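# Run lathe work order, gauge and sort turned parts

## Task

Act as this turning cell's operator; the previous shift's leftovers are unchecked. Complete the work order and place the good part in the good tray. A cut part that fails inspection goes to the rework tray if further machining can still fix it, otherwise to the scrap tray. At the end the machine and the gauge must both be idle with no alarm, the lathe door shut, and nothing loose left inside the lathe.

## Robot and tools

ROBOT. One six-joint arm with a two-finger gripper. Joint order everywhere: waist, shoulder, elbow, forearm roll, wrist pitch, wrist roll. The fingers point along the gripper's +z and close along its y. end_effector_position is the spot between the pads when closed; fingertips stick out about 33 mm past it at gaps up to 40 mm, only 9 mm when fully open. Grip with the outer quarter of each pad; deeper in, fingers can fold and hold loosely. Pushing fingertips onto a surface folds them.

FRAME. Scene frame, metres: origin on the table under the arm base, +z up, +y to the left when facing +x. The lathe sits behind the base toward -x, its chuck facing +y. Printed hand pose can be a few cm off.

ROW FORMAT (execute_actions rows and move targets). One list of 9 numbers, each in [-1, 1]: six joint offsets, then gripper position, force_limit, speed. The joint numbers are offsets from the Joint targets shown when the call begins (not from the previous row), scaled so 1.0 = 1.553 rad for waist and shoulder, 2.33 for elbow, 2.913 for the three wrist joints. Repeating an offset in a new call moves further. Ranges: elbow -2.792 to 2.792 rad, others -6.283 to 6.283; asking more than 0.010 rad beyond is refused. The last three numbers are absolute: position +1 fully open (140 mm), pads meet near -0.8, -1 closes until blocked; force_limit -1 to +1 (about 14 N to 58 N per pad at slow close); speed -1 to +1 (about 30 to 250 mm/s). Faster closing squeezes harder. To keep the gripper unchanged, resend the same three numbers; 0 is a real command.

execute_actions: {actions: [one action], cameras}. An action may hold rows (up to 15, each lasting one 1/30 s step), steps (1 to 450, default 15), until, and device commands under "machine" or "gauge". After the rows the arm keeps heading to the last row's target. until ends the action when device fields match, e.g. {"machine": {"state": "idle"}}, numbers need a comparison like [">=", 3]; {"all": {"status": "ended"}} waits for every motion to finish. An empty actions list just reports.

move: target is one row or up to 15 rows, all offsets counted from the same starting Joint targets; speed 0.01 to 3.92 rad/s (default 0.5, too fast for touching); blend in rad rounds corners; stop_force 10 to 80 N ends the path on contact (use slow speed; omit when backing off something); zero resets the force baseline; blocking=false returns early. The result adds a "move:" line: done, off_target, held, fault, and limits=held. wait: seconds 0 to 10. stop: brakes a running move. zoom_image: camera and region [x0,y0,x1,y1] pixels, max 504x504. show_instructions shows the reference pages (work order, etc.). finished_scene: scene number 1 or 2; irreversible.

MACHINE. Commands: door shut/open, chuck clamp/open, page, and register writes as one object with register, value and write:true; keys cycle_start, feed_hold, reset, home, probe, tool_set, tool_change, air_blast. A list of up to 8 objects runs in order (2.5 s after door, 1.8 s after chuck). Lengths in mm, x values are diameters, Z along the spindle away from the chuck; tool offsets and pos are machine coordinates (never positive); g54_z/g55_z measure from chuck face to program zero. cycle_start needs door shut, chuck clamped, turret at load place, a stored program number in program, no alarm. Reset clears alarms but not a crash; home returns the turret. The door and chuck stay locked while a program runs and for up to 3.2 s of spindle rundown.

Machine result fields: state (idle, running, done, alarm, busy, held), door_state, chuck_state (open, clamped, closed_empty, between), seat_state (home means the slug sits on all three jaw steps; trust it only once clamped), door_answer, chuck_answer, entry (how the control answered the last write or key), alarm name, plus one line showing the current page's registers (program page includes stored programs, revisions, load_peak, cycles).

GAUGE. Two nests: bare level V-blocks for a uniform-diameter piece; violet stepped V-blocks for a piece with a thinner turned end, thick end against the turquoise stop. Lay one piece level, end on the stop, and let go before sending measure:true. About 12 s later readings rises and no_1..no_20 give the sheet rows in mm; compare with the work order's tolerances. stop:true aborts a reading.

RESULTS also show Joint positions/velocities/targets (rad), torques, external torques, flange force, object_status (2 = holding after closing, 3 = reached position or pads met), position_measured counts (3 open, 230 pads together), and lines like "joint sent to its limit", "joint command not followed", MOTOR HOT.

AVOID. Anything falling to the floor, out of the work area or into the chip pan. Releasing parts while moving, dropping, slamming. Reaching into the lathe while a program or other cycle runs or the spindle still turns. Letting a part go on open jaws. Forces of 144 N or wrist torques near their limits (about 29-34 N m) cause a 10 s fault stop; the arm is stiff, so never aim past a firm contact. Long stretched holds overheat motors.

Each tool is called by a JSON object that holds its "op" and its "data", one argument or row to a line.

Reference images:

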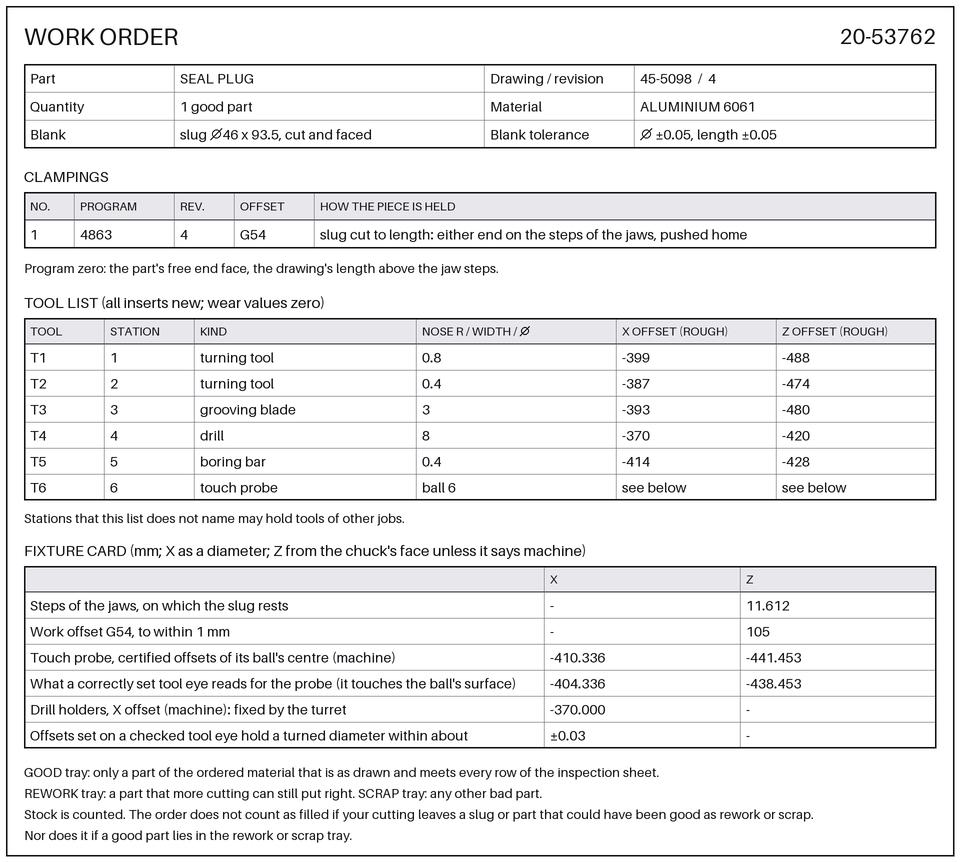

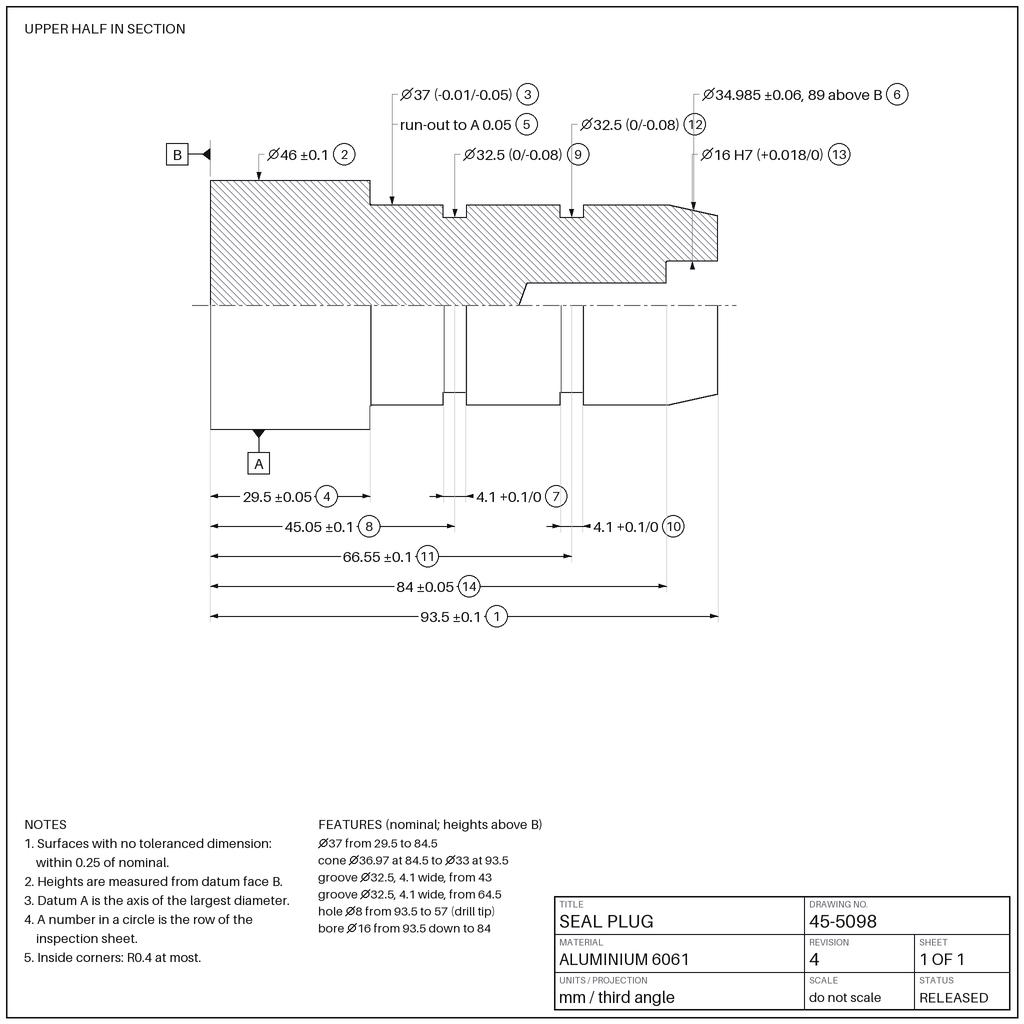

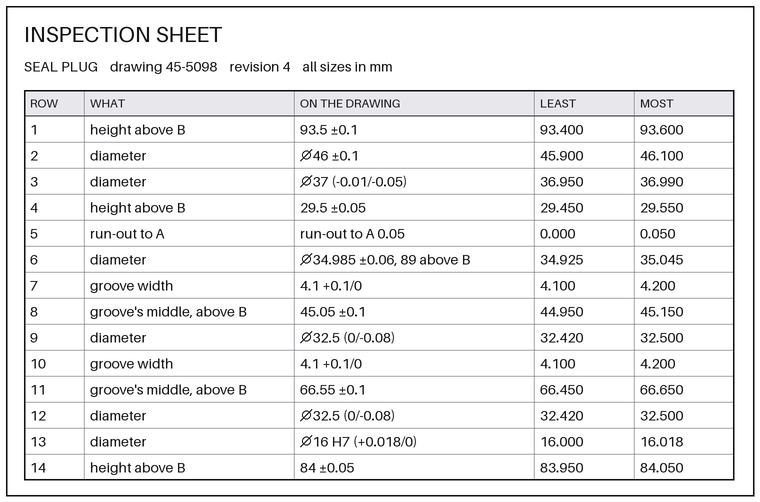

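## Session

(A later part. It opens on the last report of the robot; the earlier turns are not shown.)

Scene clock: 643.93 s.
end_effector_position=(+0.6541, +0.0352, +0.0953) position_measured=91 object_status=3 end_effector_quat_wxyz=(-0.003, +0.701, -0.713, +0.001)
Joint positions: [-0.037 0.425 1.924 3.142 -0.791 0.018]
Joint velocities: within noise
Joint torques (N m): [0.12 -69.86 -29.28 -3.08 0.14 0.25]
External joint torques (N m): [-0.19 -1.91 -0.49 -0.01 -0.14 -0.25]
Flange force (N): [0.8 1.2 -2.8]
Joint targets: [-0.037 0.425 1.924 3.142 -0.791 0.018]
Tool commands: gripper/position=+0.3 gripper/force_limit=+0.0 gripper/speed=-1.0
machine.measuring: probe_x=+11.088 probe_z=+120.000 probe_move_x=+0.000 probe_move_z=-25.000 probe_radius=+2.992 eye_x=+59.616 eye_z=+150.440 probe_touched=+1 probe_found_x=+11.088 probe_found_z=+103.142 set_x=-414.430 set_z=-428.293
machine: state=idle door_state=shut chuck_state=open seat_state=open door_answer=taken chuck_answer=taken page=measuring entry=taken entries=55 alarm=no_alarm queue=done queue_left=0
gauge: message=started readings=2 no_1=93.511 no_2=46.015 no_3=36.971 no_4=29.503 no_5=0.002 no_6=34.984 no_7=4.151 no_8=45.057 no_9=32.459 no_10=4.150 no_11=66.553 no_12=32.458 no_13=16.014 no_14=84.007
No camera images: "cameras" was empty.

{"op": "execute_actions", "data": {
  "actions": [
    {"rows":[[0,0,0,0,0,0,-1,0,-1]],"steps":70}
  ],
  "cameras": []
}}

{"op": "move", "data": {
  "target": [
    [0, -0.0822, -0.0398, 0, -0.0762, 0, -1, 0, -1],
    [0.4462, -0.1135, -0.0115, 0, -0.0702, 0.2324, -1, 0, -1],
    [0.4462, 0.0032, 0.0345, 0, 0.0288, 0.2324, -1, 0, -1]
  ],
  "speed": [0.15, 0.5, 0.15],
  "blend": [0.02, 0.02, 0],
  "cameras": ["cam_wrist"]
}}

Scene clock: 655.00 s.
end_effector_position=(+0.6541, +0.0352, +0.0953) position_measured=162 object_status=2 end_effector_quat_wxyz=(-0.003, +0.701, -0.713, +0.001)
Joint positions: [-0.037 0.425 1.924 3.142 -0.791 0.018]
Joint velocities: within noise
Joint torques (N m): [-2.16 -61.06 -35.4 -2.6 7.18 0.98]
External joint torques (N m): [2.13 -10.79 5.59 -0.49 -7.18 -0.98]
Flange force (N): [-0.4 18.8 -22.6]
Joint targets: [-0.037 0.425 1.924 3.142 -0.791 0.018]
machine.measuring: probe_x=+11.088 probe_z=+120.000 probe_move_x=+0.000 probe_move_z=-25.000 probe_radius=+2.992 eye_x=+59.616 eye_z=+150.440 probe_touched=+1 probe_found_x=+11.088 probe_found_z=+103.142 set_x=-414.430 set_z=-428.293
machine: state=idle door_state=shut chuck_state=open seat_state=open door_answer=taken chuck_answer=taken page=measuring entry=taken entries=55 alarm=no_alarm queue=done queue_left=0
gauge: message=started readings=2 no_1=93.511 no_2=46.015 no_3=36.971 no_4=29.503 no_5=0.002 no_6=34.984 no_7=4.151 no_8=45.057 no_9=32.459 no_10=4.150 no_11=66.553 no_12=32.458 no_13=16.014 no_14=84.007
No camera images: "cameras" was empty.

Scene clock: 660.13 s.
end_effector_position=(+0.4558, +0.4242, +0.0618) position_measured=162 object_status=2 end_effector_quat_wxyz=(-0.002, +0.707, -0.708, +0.000)
Joint positions: [0.656 0.43 2.005 3.142 -0.707 0.695]
Joint velocities: within noise
Joint torques (N m): [-0.59 -70.26 -28.36 -2.85 0.05 0.14]
External joint torques (N m): [0.39 0.36 1.14 0.03 -0.08 -0.14]
Flange force (N): [0.9 1.6 0.8]
Joint targets: [0.656 0.430 2.005 3.142 -0.707 0.695]
machine.measuring: probe_x=+11.088 probe_z=+120.000 probe_move_x=+0.000 probe_move_z=-25.000 probe_radius=+2.992 eye_x=+59.616 eye_z=+150.440 probe_touched=+1 probe_found_x=+11.088 probe_found_z=+103.142 set_x=-414.430 set_z=-428.293
machine: state=idle door_state=shut chuck_state=open seat_state=open door_answer=taken chuck_answer=taken page=measuring entry=taken entries=55 alarm=no_alarm queue=done queue_left=0
gauge: message=started readings=2 no_1=93.511 no_2=46.015 no_3=36.971 no_4=29.503 no_5=0.002 no_6=34.984 no_7=4.151 no_8=45.057 no_9=32.459 no_10=4.150 no_11=66.553 no_12=32.458 no_13=16.014 no_14=84.007
move: done
Images, in order (width x height): cam_wrist 896x504.

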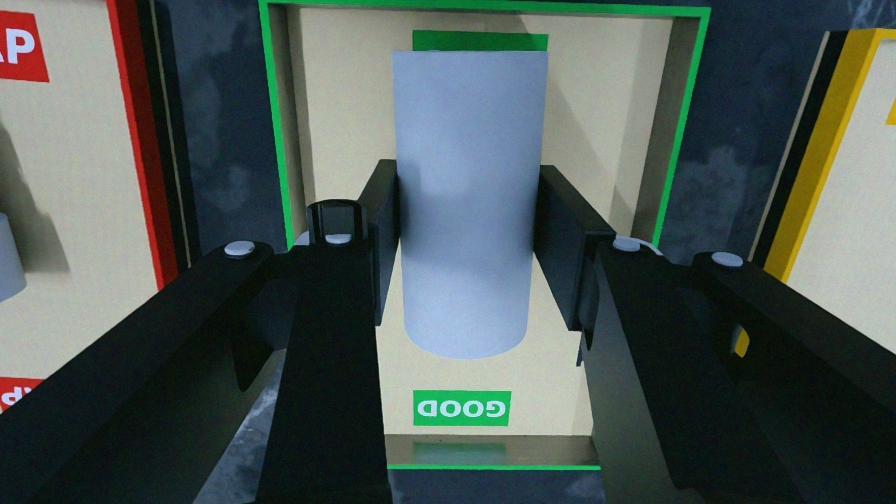

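{"op": "move", "data": {
  "target": [0, 0.0174, 0.0038, 0, 0.0123, 0, -1, 0, -1],
  "speed": 0.012,
  "stop_force": 10,
  "cameras": []
}}

{"op": "execute_actions", "data": {
  "actions": [
    {"rows":[[0,0,0,0,0,0,0.2,0,-1]],"steps":60}
  ],
  "cameras": ["cam_wrist"]
}}

Scene clock: 665.83 s.
end_effector_position=(+0.4556, +0.4241, +0.0459) position_measured=162 object_status=2 end_effector_quat_wxyz=(-0.002, +0.707, -0.708, +0.000)
Joint positions: [0.656 0.452 2.012 3.142 -0.679 0.695]
Joint velocities: within noise
Joint torques (N m): [-0.24 -54.65 -21.28 -2.66 2.43 0.23]
External joint torques (N m): [0.01 -16.62 -5.09 -0.08 -2.46 -0.23]
Flange force (N): [4.6 4.5 -29.5]
Joint targets: [0.656 0.452 2.012 3.142 -0.679 0.695]
machine.measuring: probe_x=+11.088 probe_z=+120.000 probe_move_x=+0.000 probe_move_z=-25.000 probe_radius=+2.992 eye_x=+59.616 eye_z=+150.440 probe_touched=+1 probe_found_x=+11.088 probe_found_z=+103.142 set_x=-414.430 set_z=-428.293
machine: state=idle door_state=shut chuck_state=open seat_state=open door_answer=taken chuck_answer=taken page=measuring entry=taken entries=55 alarm=no_alarm queue=done queue_left=0
gauge: message=started readings=2 no_1=93.511 no_2=46.015 no_3=36.971 no_4=29.503 no_5=0.002 no_6=34.984 no_7=4.151 no_8=45.057 no_9=32.459 no_10=4.150 no_11=66.553 no_12=32.458 no_13=16.014 no_14=84.007
move: contact
No camera images: "cameras" was empty.

Scene clock: 668.03 s.
end_effector_position=(+0.4556, +0.4241, +0.0459) position_measured=104 object_status=3 end_effector_quat_wxyz=(-0.002, +0.707, -0.708, +0.000)
Joint positions: [0.656 0.452 2.012 3.142 -0.679 0.695]
Joint velocities: within noise
Joint torques (N m): [-0.05 -68.96 -25.74 -2.61 0.04 0.19]
External joint torques (N m): [-0.05 -1.75 -0.54 -0.11 -0.07 -0.19]
Flange force (N): [0.9 0.4 -2.8]
Joint targets: [0.656 0.452 2.012 3.142 -0.679 0.695]
machine.measuring: probe_x=+11.088 probe_z=+120.000 probe_move_x=+0.000 probe_move_z=-25.000 probe_radius=+2.992 eye_x=+59.616 eye_z=+150.440 probe_touched=+1 probe_found_x=+11.088 probe_found_z=+103.142 set_x=-414.430 set_z=-428.293
machine: state=idle door_state=shut chuck_state=open seat_state=open door_answer=taken chuck_answer=taken page=measuring entry=taken entries=55 alarm=no_alarm queue=done queue_left=0
gauge: message=started readings=2 no_1=93.511 no_2=46.015 no_3=36.971 no_4=29.503 no_5=0.002 no_6=34.984 no_7=4.151 no_8=45.057 no_9=32.459 no_10=4.150 no_11=66.553 no_12=32.458 no_13=16.014 no_14=84.007
Images, in order (width x height): cam_wrist 896x504.

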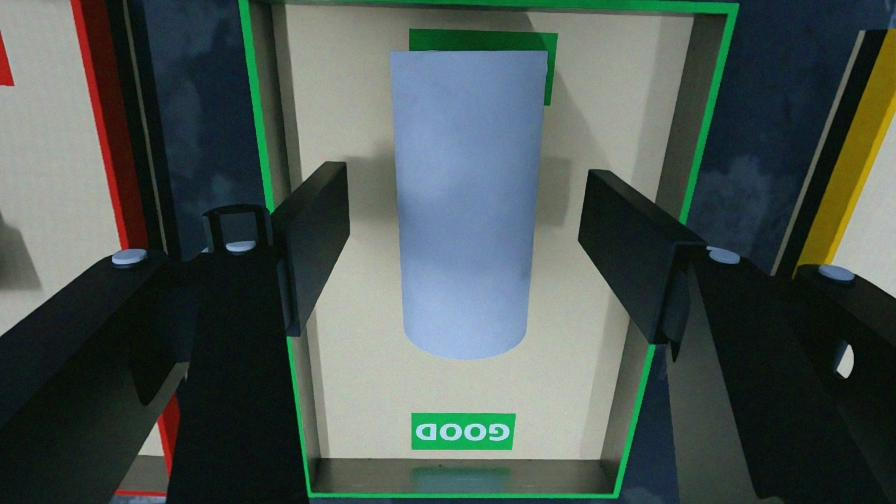

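{"op": "move", "data": {
  "target": [
    [0, -0.0435, -0.0095, 0, -0.0307, 0, 0.2, 0, -1],
    [0, -0.1309, -0.0492, 0, -0.1087, 0, 0.2, 0, -1]
  ],
  "speed": [0.1, 0.3],
  "cameras": ["cam_wrist","cam_high"]
}}

{"op": "zoom_image", "data": {
  "camera": "cam_high",
  "region": [400, 140, 680, 440]
}}

Scene clock: 672.13 s.
end_effector_position=(+0.4556, +0.4242, +0.2205) position_measured=104 object_status=3 end_effector_quat_wxyz=(-0.003, +0.707, -0.708, +0.000)
Joint positions: [0.656 0.249 1.897 3.142 -0.995 0.695]
Joint velocities: within noise
Joint torques (N m): [-0.68 -59.19 -34.92 -3.71 0.12 0.2]
External joint torques (N m): [0.53 -1.1 -0.39 0.05 -0.13 -0.2]
Flange force (N): [0.1 0.9 -1.6]
Joint targets: [0.656 0.248 1.897 3.142 -0.995 0.695]
machine.measuring: probe_x=+11.088 probe_z=+120.000 probe_move_x=+0.000 probe_move_z=-25.000 probe_radius=+2.992 eye_x=+59.616 eye_z=+150.440 probe_touched=+1 probe_found_x=+11.088 probe_found_z=+103.142 set_x=-414.430 set_z=-428.293
machine: state=idle door_state=shut chuck_state=open seat_state=open door_answer=taken chuck_answer=taken page=measuring entry=taken entries=55 alarm=no_alarm queue=done queue_left=0
gauge: message=started readings=2 no_1=93.511 no_2=46.015 no_3=36.971 no_4=29.503 no_5=0.002 no_6=34.984 no_7=4.151 no_8=45.057 no_9=32.459 no_10=4.150 no_11=66.553 no_12=32.458 no_13=16.014 no_14=84.007
move: done
Images, in order (width x height): cam_high 896x504, cam_wrist 896x504.

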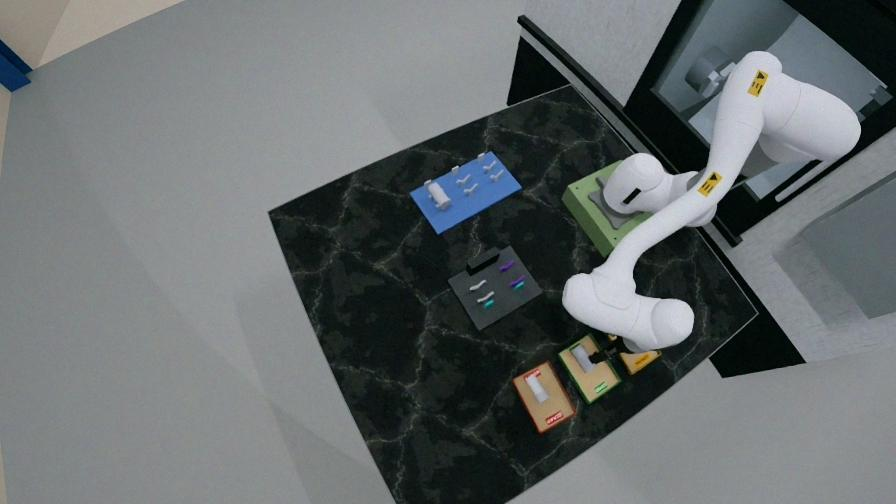

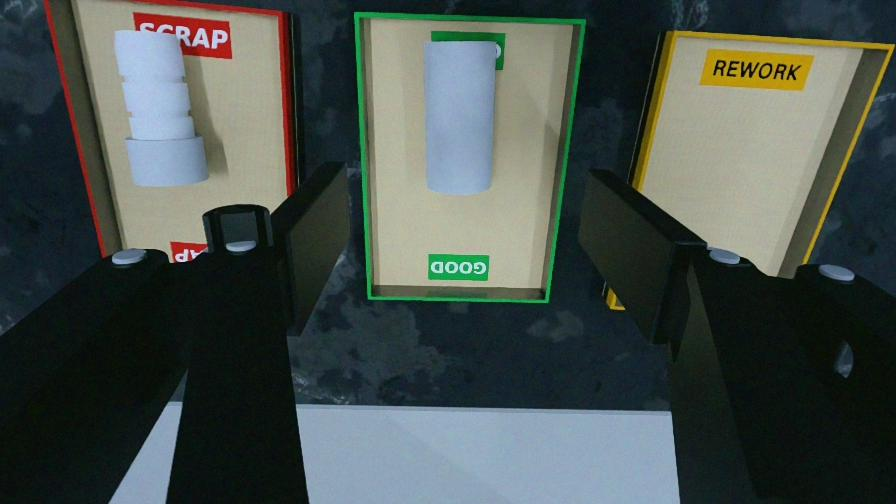

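Scaled by 1.680.

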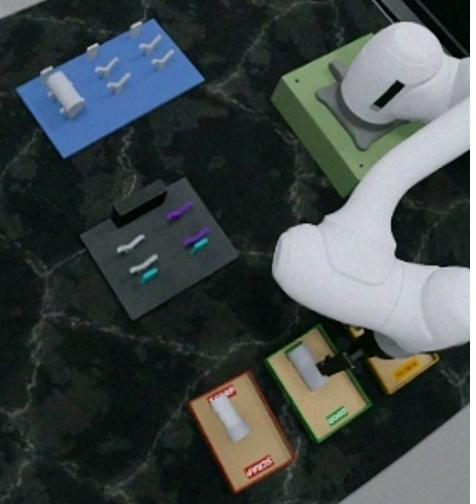

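{"op": "finished_scene", "data": {
  "scene": 2
}}

The scene is finished: the task was done.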